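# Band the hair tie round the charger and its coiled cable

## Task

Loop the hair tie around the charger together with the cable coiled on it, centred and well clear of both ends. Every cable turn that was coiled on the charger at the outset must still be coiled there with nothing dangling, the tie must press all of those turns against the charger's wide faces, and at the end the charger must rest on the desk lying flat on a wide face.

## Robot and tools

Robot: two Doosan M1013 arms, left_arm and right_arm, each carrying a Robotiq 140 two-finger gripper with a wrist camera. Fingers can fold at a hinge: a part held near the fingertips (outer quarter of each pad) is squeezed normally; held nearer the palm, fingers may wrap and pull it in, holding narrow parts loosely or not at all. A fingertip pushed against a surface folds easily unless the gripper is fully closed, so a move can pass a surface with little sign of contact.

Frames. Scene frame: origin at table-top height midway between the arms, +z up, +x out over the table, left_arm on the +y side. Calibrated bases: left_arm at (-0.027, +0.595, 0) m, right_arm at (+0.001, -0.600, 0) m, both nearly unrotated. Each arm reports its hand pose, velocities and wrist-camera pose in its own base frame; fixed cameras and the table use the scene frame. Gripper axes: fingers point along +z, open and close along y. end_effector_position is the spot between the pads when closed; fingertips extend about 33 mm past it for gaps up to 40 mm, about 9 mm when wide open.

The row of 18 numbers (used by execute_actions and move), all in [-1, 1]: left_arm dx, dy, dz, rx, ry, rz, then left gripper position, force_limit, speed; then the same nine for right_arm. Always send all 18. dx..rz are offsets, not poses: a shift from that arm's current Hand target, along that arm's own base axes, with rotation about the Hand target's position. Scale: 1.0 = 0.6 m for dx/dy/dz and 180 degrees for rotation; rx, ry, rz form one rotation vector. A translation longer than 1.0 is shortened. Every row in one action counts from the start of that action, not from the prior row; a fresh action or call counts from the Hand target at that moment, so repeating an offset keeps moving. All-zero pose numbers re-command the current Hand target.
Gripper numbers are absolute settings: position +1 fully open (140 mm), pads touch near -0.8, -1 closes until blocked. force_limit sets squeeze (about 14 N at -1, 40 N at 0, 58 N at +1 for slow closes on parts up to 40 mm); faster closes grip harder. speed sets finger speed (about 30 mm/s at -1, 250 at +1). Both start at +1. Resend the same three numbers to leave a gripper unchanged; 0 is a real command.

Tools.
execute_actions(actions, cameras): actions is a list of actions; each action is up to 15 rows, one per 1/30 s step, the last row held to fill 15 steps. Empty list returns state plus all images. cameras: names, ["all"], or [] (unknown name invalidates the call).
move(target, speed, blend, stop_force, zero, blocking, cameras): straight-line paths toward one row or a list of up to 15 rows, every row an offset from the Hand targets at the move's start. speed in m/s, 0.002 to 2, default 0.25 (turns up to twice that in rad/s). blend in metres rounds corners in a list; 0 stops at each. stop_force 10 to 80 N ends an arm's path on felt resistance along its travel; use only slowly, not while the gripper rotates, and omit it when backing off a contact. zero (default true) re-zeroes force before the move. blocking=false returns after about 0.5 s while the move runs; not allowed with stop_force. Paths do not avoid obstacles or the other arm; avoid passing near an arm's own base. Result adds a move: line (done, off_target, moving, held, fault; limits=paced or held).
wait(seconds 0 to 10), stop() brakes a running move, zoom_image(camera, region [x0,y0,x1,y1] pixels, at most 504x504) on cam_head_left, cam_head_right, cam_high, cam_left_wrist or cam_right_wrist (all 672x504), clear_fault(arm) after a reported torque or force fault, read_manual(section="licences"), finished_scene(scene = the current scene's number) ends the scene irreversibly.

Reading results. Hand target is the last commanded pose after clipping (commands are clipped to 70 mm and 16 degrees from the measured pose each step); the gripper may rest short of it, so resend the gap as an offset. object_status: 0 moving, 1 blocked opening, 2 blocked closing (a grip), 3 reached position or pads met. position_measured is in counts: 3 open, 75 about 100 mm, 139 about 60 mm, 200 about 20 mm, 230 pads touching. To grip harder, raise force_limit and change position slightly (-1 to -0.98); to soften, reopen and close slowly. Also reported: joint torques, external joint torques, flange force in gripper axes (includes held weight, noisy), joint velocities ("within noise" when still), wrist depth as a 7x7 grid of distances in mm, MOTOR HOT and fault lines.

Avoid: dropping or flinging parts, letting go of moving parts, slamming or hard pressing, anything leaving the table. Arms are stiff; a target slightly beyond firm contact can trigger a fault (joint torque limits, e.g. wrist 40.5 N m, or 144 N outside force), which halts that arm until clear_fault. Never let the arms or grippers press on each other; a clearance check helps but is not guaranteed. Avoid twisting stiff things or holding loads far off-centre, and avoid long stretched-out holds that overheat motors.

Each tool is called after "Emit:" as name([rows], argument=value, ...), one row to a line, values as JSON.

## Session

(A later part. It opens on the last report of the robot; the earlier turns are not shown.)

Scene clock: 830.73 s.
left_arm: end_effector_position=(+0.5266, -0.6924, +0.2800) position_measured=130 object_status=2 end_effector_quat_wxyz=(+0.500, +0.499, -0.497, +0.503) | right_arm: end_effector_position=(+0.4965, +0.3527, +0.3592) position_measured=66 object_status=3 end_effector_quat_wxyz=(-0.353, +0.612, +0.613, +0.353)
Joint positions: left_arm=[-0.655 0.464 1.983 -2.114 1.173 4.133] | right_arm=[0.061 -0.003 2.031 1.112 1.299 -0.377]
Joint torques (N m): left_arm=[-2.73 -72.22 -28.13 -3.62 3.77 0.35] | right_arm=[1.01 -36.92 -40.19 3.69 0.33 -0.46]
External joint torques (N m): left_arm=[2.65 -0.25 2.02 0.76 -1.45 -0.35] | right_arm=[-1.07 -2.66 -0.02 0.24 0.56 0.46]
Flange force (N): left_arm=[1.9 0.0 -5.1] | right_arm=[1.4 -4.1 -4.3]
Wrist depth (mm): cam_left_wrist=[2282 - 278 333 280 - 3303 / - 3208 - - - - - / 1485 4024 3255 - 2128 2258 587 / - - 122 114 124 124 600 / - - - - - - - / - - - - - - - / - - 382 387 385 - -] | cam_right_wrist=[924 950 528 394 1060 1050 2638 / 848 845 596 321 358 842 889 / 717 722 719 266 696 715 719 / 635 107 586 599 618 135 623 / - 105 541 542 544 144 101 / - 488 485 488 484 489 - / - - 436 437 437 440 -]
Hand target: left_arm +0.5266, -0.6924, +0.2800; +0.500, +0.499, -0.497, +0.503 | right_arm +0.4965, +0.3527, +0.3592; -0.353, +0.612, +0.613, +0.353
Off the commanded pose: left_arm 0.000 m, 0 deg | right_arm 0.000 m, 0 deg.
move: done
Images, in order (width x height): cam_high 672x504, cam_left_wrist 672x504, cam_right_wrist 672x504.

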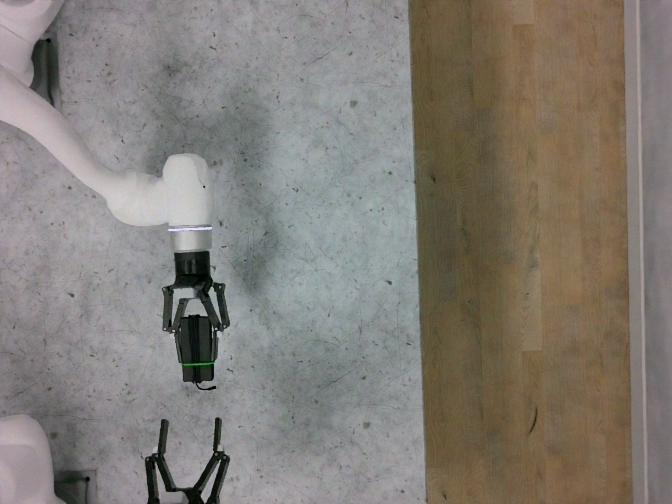

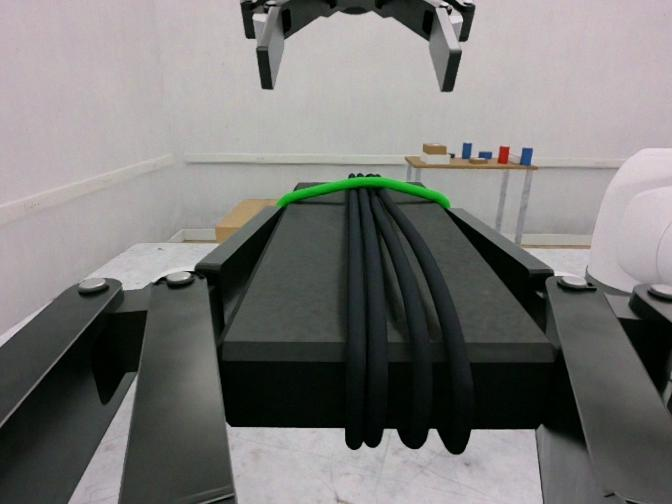

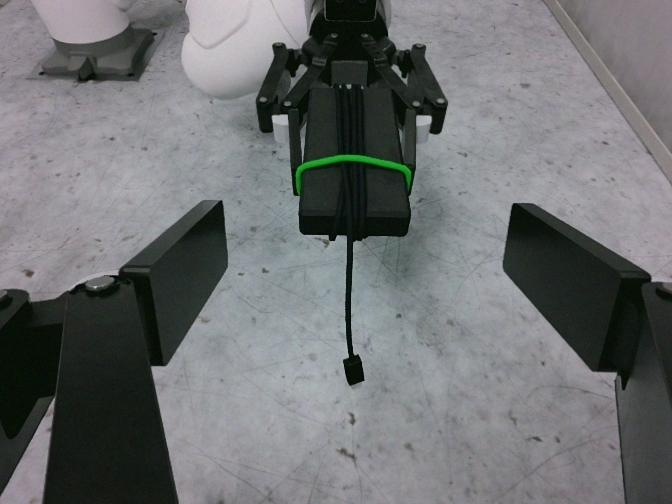

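Emit:
move([
  [0,0,0,0,0,0,-1,-0.5,-1,0,-0.05,0.12,0,0,0,0.5,-0.3,-1],
  [0,0,0,0,0,0,-1,-0.5,-1,0,0.169,0.12,-0.333,0,0,0.5,-0.3,-1],
], speed=0.15, cameras=["cam_right_wrist","cam_high"])

Emit:
zoom_image(camera="cam_right_wrist", region=[200, 0, 500, 300])

Scene clock: 846.30 s.
left_arm: end_effector_position=(+0.5266, -0.6924, +0.2800) position_measured=130 object_status=2 end_effector_quat_wxyz=(+0.500, +0.499, -0.497, +0.503) | right_arm: end_effector_position=(+0.4965, +0.4541, +0.4312) position_measured=66 object_status=3 end_effector_quat_wxyz=(+0.000, +0.707, +0.707, +0.000)
Joint positions: left_arm=[-0.655 0.464 1.983 -2.114 1.173 4.133] | right_arm=[0.69 0.184 1.384 0 1.574 0.689]
Joint torques (N m): left_arm=[-2.88 -72.04 -28.19 -3.56 3.75 0.33] | right_arm=[-0.07 -58.78 -42.65 4.26 -0.62 -0.45]
External joint torques (N m): left_arm=[2.76 -0.29 2.35 0.72 -1.43 -0.33] | right_arm=[0.1 -2.88 -0.06 0.17 0.58 0.45]
Flange force (N): left_arm=[1.8 0.5 -5.6] | right_arm=[-2.4 -3.8 -1.1]
Wrist depth (mm): cam_left_wrist=[1959 2573 2459 - - - - / 2236 2951 - 2912 3816 2912 - / - - 3628 3458 2699 3162 595 / 2049 946 122 114 124 124 606 / - - - - - - - / - - - - - - - / - - 383 386 386 - -] | cam_right_wrist=[516 519 514 248 252 519 513 / 556 550 547 261 532 542 546 / 582 585 588 276 575 573 582 / 618 107 620 621 617 135 599 / - 105 665 663 663 144 101 / - 719 707 713 713 715 - / - - 763 768 776 763 -]
Hand target: left_arm +0.5266, -0.6924, +0.2800; +0.500, +0.499, -0.497, +0.503 | right_arm +0.4965, +0.4541, +0.4312; +0.000, +0.707, +0.707, +0.000
Off the commanded pose: left_arm 0.000 m, 0 deg | right_arm 0.000 m, 0 deg.
move: done
Images, in order (width x height): cam_high 672x504, cam_right_wrist 672x504.

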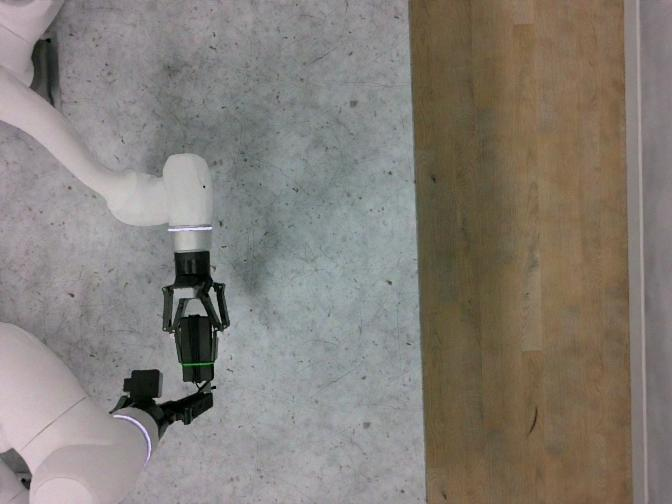

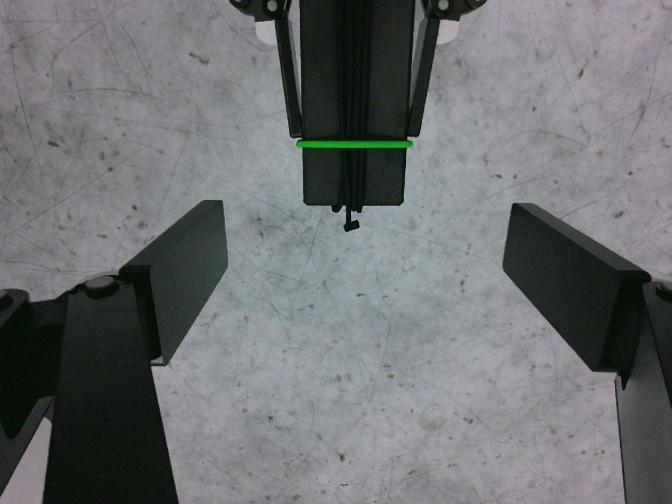

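Scaled by 1.680 from the camera's 672x504 image, which has a finer 960x720 frame.

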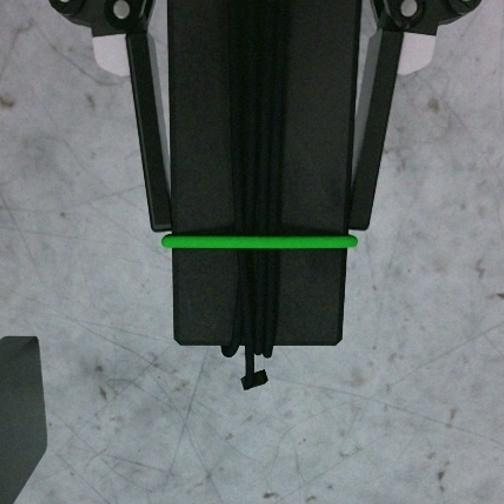

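Emit:
move([
  [0,0,0,0,0,0,-1,-0.5,-1,-0.0033,0,-0.15,0,0,0,0.5,-0.3,-1],
  [0,0,0,0,0,0,-1,-0.5,-1,-0.0033,0,-0.2153,0,0,0,0.5,-0.3,-1],
  [0,0,0,0,0,0,-1,-0.5,-1,-0.0033,0,-0.2153,0,0,0,-1,0.3,-1],
], speed=[0.1,0.05,0.05], cameras=["cam_right_wrist","cam_left_wrist"])

Emit:
wait(seconds=1, cameras=["cam_right_wrist"])

Scene clock: 859.00 s.
left_arm: end_effector_position=(+0.5266, -0.6924, +0.2800) position_measured=130 object_status=2 end_effector_quat_wxyz=(+0.500, +0.499, -0.497, +0.503) | right_arm: end_effector_position=(+0.4946, +0.4541, +0.3020) position_measured=135 object_status=0 end_effector_quat_wxyz=(+0.000, +0.707, +0.707, +0.000)
Joint positions: left_arm=[-0.655 0.464 1.983 -2.114 1.173 4.133] | right_arm=[0.692 0.205 1.592 0 1.346 0.691]
Joint torques (N m): left_arm=[7.29 -76.39 -40.16 -9.76 2.61 0.21] | right_arm=[11.85 -55.99 -32.53 9.04 3.15 -0.7]
External joint torques (N m): left_arm=[-7.23 4.11 14.41 6.94 -0.3 -0.21] | right_arm=[-11.74 -7.25 -9.19 -4.73 -3.19 0.7]
Flange force (N): left_arm=[-6.2 18.8 -11.2] | right_arm=[-9.2 14.4 -9.8]
Wrist depth (mm): cam_left_wrist=[1757 2802 152 - 151 147 - / - 2991 161 - - - - / - - - 160 162 2991 582 / - - 115 106 125 115 610 / - - - - - - - / - - - - - - - / - - 380 383 368 - -] | cam_right_wrist=[398 398 132 127 130 389 395 / 422 424 138 135 136 413 419 / 451 446 440 142 145 445 444 / 476 469 118 151 153 125 467 / - 92 112 505 506 90 90 / - - 547 542 543 - 63 / - - - 592 589 - -]
Hand target: left_arm +0.5266, -0.6924, +0.2800; +0.500, +0.499, -0.497, +0.503 | right_arm +0.4946, +0.4541, +0.3020; +0.000, +0.707, +0.707, +0.000
Off the commanded pose: left_arm 0.000 m, 0 deg | right_arm 0.000 m, 0 deg.
move: done
Images, in order (width x height): cam_left_wrist 672x504, cam_right_wrist 672x504.

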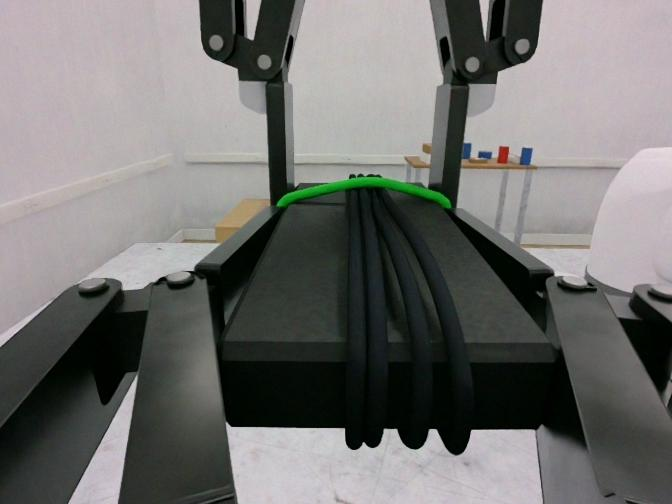

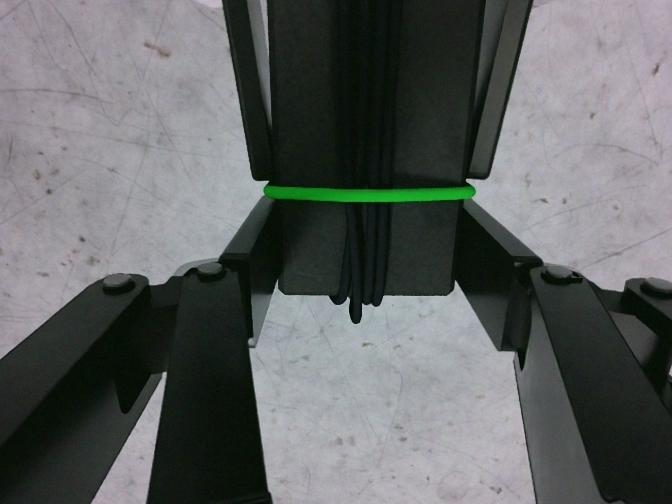

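Scene clock: 860.00 s.
left_arm: end_effector_position=(+0.5266, -0.6924, +0.2800) position_measured=130 object_status=2 end_effector_quat_wxyz=(+0.500, +0.499, -0.497, +0.503) | right_arm: end_effector_position=(+0.4946, +0.4541, +0.3020) position_measured=135 object_status=2 end_effector_quat_wxyz=(+0.000, +0.707, +0.707, +0.000)
Joint positions: left_arm=[-0.655 0.464 1.983 -2.114 1.173 4.133] | right_arm=[0.692 0.205 1.592 0 1.346 0.691]
Joint torques (N m): left_arm=[7.31 -76.31 -39.94 -9.8 2.61 0.19] | right_arm=[11.84 -56.46 -32.5 8.99 3.19 -0.68]
External joint torques (N m): left_arm=[-7.38 3.96 14.03 6.96 -0.29 -0.19] | right_arm=[-11.83 -6.54 -9.17 -4.69 -3.22 0.68]
Flange force (N): left_arm=[-5.8 18.5 -10.7] | right_arm=[-8.6 15.2 -9.5]
Wrist depth (mm): cam_left_wrist=[- - 152 3117 150 150 - / - - 160 2802 157 - - / 1702 - 4099 - 163 3628 587 / - - 115 105 125 115 595 / - - - - - - - / - - - - - - - / - - 386 381 385 - -] | cam_right_wrist=[400 400 130 127 130 389 398 / 421 423 139 135 136 413 421 / 446 448 437 142 144 445 442 / 478 470 117 151 153 125 469 / - 92 112 512 509 90 90 / - - 547 544 540 - 63 / - - - 595 592 - -]
Hand target: left_arm +0.5266, -0.6924, +0.2800; +0.500, +0.499, -0.497, +0.503 | right_arm +0.4946, +0.4541, +0.3020; +0.000, +0.707, +0.707, +0.000
Tool commands: left_gripper/position=-1.0 left_gripper/force_limit=-0.5 left_gripper/speed=-1.0 right_gripper/position=-1.0 right_gripper/force_limit=+0.3 right_gripper/speed=-1.0
Off the commanded pose: left_arm 0.000 m, 0 deg | right_arm 0.000 m, 0 deg.
wait: 1.00 s; at rest by 0.17 s
Images, in order (width x height): cam_right_wrist 672x504.

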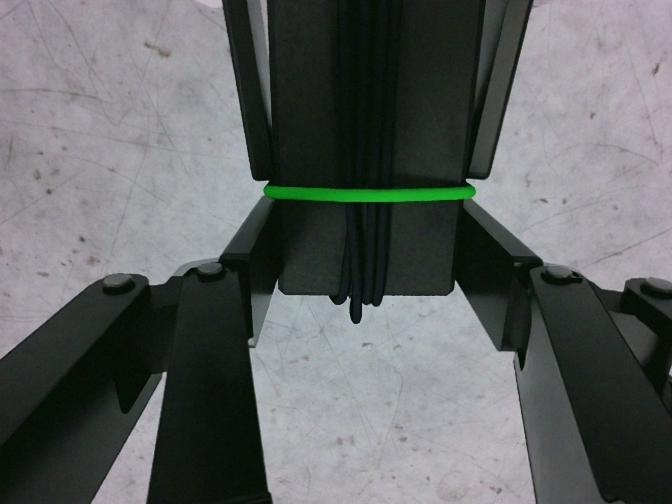

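Emit:
move([
  [0,0,0,0,0,0,0.3,-0.5,-1,0,0,0,0,0,0,-1,0.3,-1],
  [0,0.3,0,0,0,0,0.3,-0.5,-1,0,0,0,0,0,0,-1,0.3,-1],
], speed=0.08, cameras=["cam_right_wrist","cam_left_wrist","cam_high"])

Scene clock: 867.77 s.
left_arm: end_effector_position=(+0.5266, -0.5125, +0.2800) position_measured=91 object_status=3 end_effector_quat_wxyz=(+0.500, +0.499, -0.497, +0.503) | right_arm: end_effector_position=(+0.4946, +0.4541, +0.3020) position_measured=135 object_status=2 end_effector_quat_wxyz=(+0.000, +0.707, +0.707, +0.000)
Joint positions: left_arm=[-0.393 0.372 2.142 -1.903 1.347 4.125] | right_arm=[0.692 0.205 1.592 0 1.346 0.691]
Joint torques (N m): left_arm=[-3.12 -57.81 -22.95 -2.6 2.81 0.32] | right_arm=[0.54 -62.48 -43.76 4.11 -0.61 -0.43]
External joint torques (N m): left_arm=[3.03 -2.35 0.67 0.29 -0.51 -0.32] | right_arm=[-0.61 -1.08 1.94 0.21 0.58 0.43]
Flange force (N): left_arm=[4.5 1.2 -6.2] | right_arm=[-3.8 -3.7 1.3]
Wrist depth (mm): cam_left_wrist=[1925 - - 311 310 - - / - - - 3117 - - - / - 2487 - 247 2635 2573 698 / 2128 - 782 851 845 136 730 / - - 593 625 632 115 85 / - - 475 478 474 - - / - - 383 384 384 - -] | cam_right_wrist=[402 400 396 129 131 398 395 / 422 425 419 134 137 421 418 / 451 446 439 142 145 444 443 / 478 469 118 151 153 125 466 / - 92 112 505 511 90 90 / - - 546 546 543 - 63 / - - - 588 586 - -]
Hand target: left_arm +0.5266, -0.5124, +0.2800; +0.500, +0.499, -0.497, +0.503 | right_arm +0.4946, +0.4541, +0.3020; +0.000, +0.707, +0.707, +0.000
Off the commanded pose: left_arm 0.000 m, 0 deg | right_arm 0.000 m, 0 deg.
move: done
Images, in order (width x height): cam_high 672x504, cam_left_wrist 672x504, cam_right_wrist 672x504.

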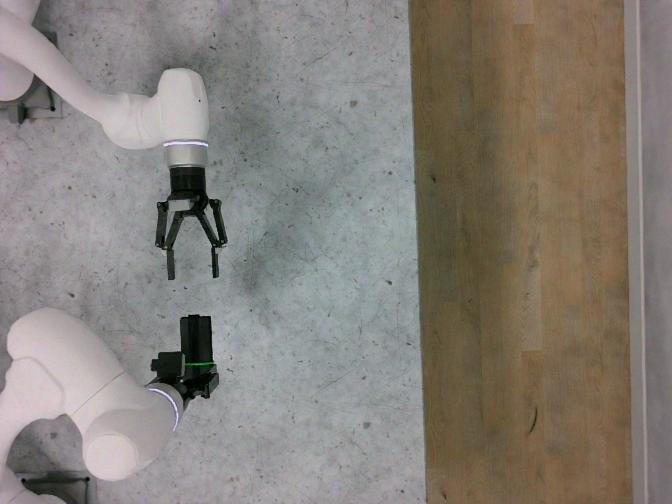

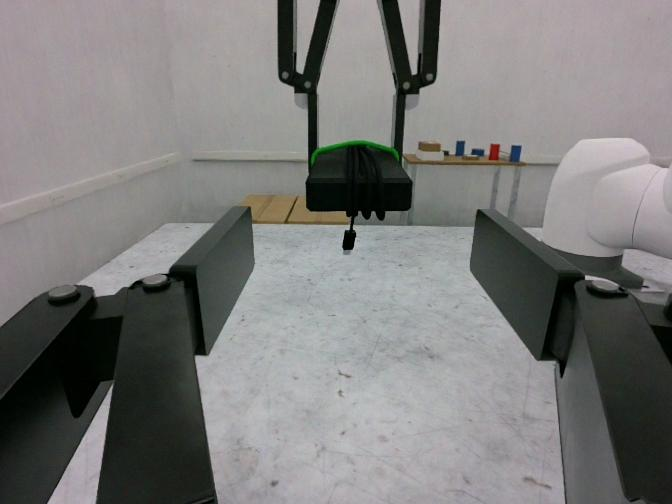

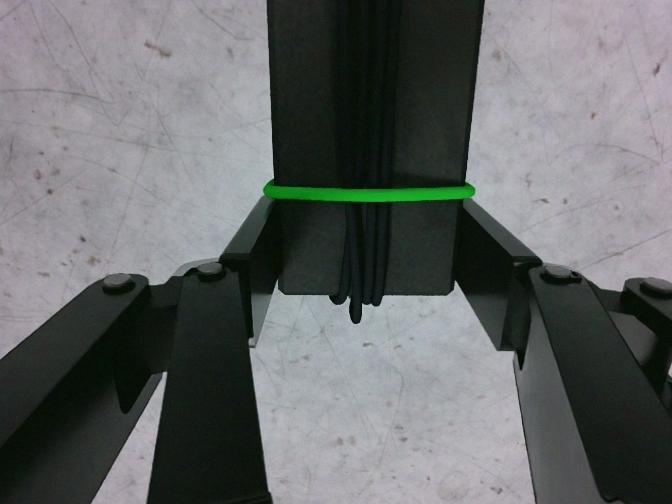

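Emit:
move(target=[0,0,0,0,0,0,0.3,-0.5,-1,0,0,-0.41,0,0,0,-1,0.3,-1], speed=0.12)

Emit:
move(target=[0,0,0,0,0,0,0.3,-0.5,-1,0,0,-0.034,0,0,0,-1,0.3,-1], speed=0.01, stop_force=10, cameras=["cam_right_wrist"])

Scene clock: 893.07 s.
left_arm: end_effector_position=(+0.5266, -0.5124, +0.2800) position_measured=91 object_status=3 end_effector_quat_wxyz=(+0.500, +0.499, -0.497, +0.503) | right_arm: end_effector_position=(+0.4946, +0.4541, +0.0561) position_measured=135 object_status=2 end_effector_quat_wxyz=(+0.000, +0.707, +0.707, +0.000)
Joint positions: left_arm=[-0.393 0.372 2.142 -1.903 1.347 4.125] | right_arm=[0.692 0.376 1.85 -0.001 0.916 0.691]
Joint torques (N m): left_arm=[-3.06 -57.97 -22.81 -2.54 2.78 0.33] | right_arm=[0.19 -71.67 -35.35 3.34 -0.43 -0.4]
External joint torques (N m): left_arm=[3.18 -2.35 0.24 0.21 -0.49 -0.33] | right_arm=[-0.15 -0.72 1.44 0.18 0.39 0.4]
Flange force (N): left_arm=[4.6 0.3 -6.1] | right_arm=[-2.1 -2.9 -0.4]
Wrist depth (mm): cam_left_wrist=[2191 2432 - 269 217 178 160 / 2305 2573 - 302 307 212 202 / 1941 2874 - 328 337 811 707 / 1941 2544 127 368 384 136 763 / - - 590 560 598 115 85 / - - 474 470 475 - - / - - 381 349 386 - -] | cam_right_wrist=[173 172 172 128 131 170 171 / 184 182 181 136 137 181 181 / 193 193 190 143 144 191 191 / 205 203 130 151 153 124 201 / - 92 113 215 218 90 90 / - - 234 233 234 - 63 / - - - 254 252 - -]
Hand target: left_arm +0.5266, -0.5124, +0.2800; +0.500, +0.499, -0.497, +0.503 | right_arm +0.4946, +0.4541, +0.0560; +0.000, +0.707, +0.707, +0.000
Off the commanded pose: left_arm 0.000 m, 0 deg | right_arm 0.000 m, 0 deg.
move: done

Scene clock: 895.63 s.
left_arm: end_effector_position=(+0.5266, -0.5124, +0.2800) position_measured=91 object_status=3 end_effector_quat_wxyz=(+0.500, +0.499, -0.497, +0.503) | right_arm: end_effector_position=(+0.4946, +0.4542, +0.0365) position_measured=135 object_status=2 end_effector_quat_wxyz=(+0.000, +0.707, +0.707, +0.000)
Joint positions: left_arm=[-0.393 0.372 2.142 -1.903 1.347 4.125] | right_arm=[0.692 0.396 1.863 -0.001 0.882 0.691]
Joint torques (N m): left_arm=[-2.65 -58.07 -22.82 -2.58 2.76 0.34] | right_arm=[1.05 -61.91 -28.24 3.17 -0.55 -0.46]
External joint torques (N m): left_arm=[2.76 -2.29 0.11 0.24 -0.47 -0.34] | right_arm=[-1.14 -11.2 -4.64 0.23 0.52 0.46]
Flange force (N): left_arm=[4.6 0.3 -5.4] | right_arm=[-4.1 -2.9 -15.9]
Wrist depth (mm): cam_left_wrist=[2699 2236 2432 263 208 173 152 / - 3353 3628 297 235 194 168 / 1743 - - 319 3405 2604 700 / - - 168 366 855 136 748 / - - 595 408 595 115 85 / - - 479 510 475 - - / - - 385 382 383 - -] | cam_right_wrist=[155 155 152 128 130 154 153 / 163 163 163 135 135 162 162 / 173 173 171 142 144 172 172 / 184 182 134 149 153 125 180 / - 92 89 196 196 90 90 / - - 211 210 210 - 63 / - - - 227 226 - -]
Hand target: left_arm +0.5266, -0.5124, +0.2800; +0.500, +0.499, -0.497, +0.503 | right_arm +0.4946, +0.4542, +0.0365; +0.000, +0.707, +0.707, +0.000 (not the last commanded pose)
Off the commanded pose: left_arm 0.000 m, 0 deg | right_arm 0.001 m, 0 deg.
move: contact (right_arm)
Images, in order (width x height): cam_right_wrist 672x504.

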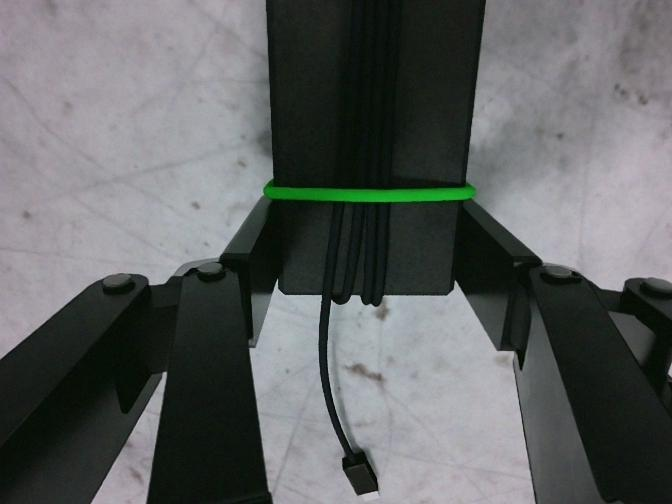

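Contact on the desk. Release and lift.

Emit:
move([
  [0,0,0,0,0,0,0.3,-0.5,-1,0,0,0,0,0,0,0.2,0.3,-1],
  [0,0,0,0,0,0,0.3,-0.5,-1,0,0,0.3,0,0,0,0.2,0.3,-1],
  [0,0,0,0,0,0,0.3,-0.5,-1,0,-0.12,0.35,0,0,0,0.2,0.3,-1],
], speed=0.1, cameras=["cam_right_wrist","cam_high"])

Emit:
zoom_image(camera="cam_right_wrist", region=[220, 0, 500, 280])

Emit:
zoom_image(camera="cam_high", region=[140, 280, 260, 420])

Scene clock: 906.53 s.
left_arm: end_effector_position=(+0.5266, -0.5124, +0.2800) position_measured=91 object_status=3 end_effector_quat_wxyz=(+0.500, +0.499, -0.497, +0.503) | right_arm: end_effector_position=(+0.4946, +0.3822, +0.2465) position_measured=104 object_status=3 end_effector_quat_wxyz=(+0.000, +0.707, +0.707, +0.000)
Joint positions: left_arm=[-0.393 0.372 2.142 -1.903 1.347 4.125] | right_arm=[0.603 0.157 1.752 -0.001 1.233 0.602]
Joint torques (N m): left_arm=[-3.01 -58.07 -22.88 -2.56 2.76 0.35] | right_arm=[0.63 -54.57 -40.15 3.83 -0.49 -0.37]
External joint torques (N m): left_arm=[3.04 -2.26 0.27 0.23 -0.46 -0.35] | right_arm=[-0.49 -2.51 -0.27 0.36 0.45 0.37]
Flange force (N): left_arm=[4.5 0.4 -5.9] | right_arm=[-2.2 -2.5 -2.5]
Wrist depth (mm): cam_left_wrist=[1941 - - 369 366 3458 3074 / - - - 391 398 - 3208 / 1844 2802 - - 3458 779 700 / 2149 2487 777 1153 848 136 758 / - - 590 638 631 115 85 / - - 475 502 484 - - / - - 382 368 383 - -] | cam_right_wrist=[347 346 347 323 345 347 346 / 367 367 367 367 365 365 364 / 389 388 385 390 387 388 389 / 414 405 159 415 416 127 410 / - 89 433 443 442 110 79 / - - 475 478 474 - - / - - 512 512 515 - -]
Hand target: left_arm +0.5266, -0.5124, +0.2800; +0.500, +0.499, -0.497, +0.503 | right_arm +0.4946, +0.3822, +0.2465; +0.000, +0.707, +0.707, +0.000
Off the commanded pose: left_arm 0.000 m, 0 deg | right_arm 0.000 m, 0 deg.
move: done
Images, in order (width x height): cam_high 672x504, cam_right_wrist 672x504.

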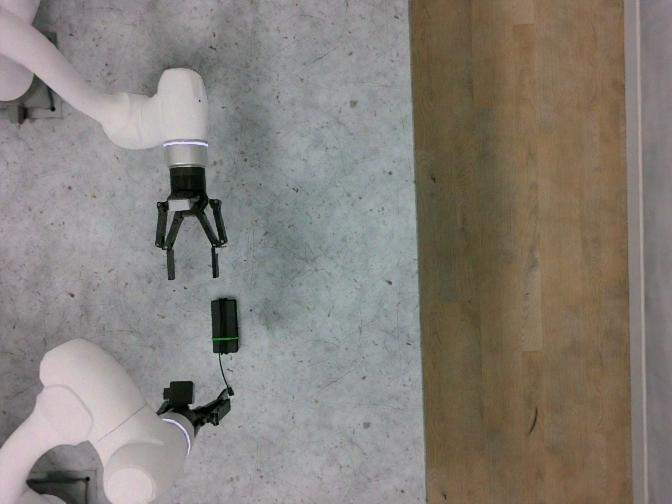

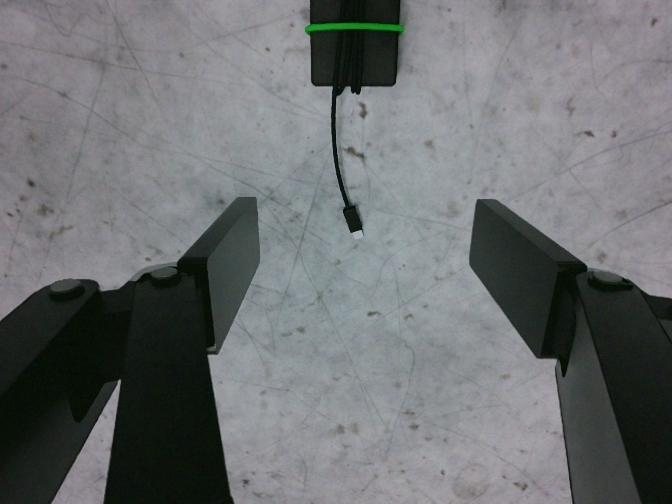

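Scaled by 1.800 from the camera's 672x504 image, which has a finer 960x720 frame.

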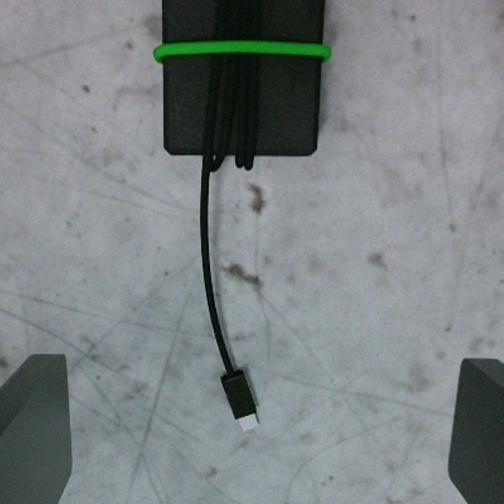

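Scaled by 3.600 from the camera's 672x504 image, which has a finer 960x720 frame.

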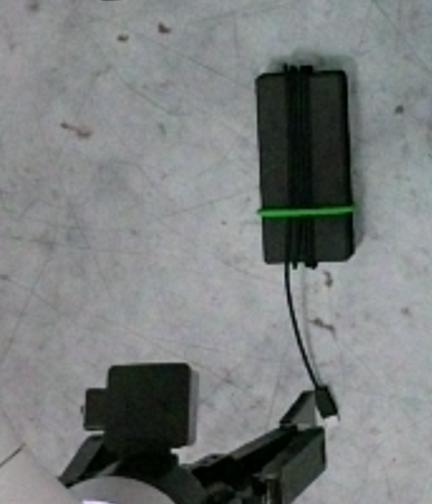

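Emit:
finished_scene(scene=1)

The scene is finished: the task was done.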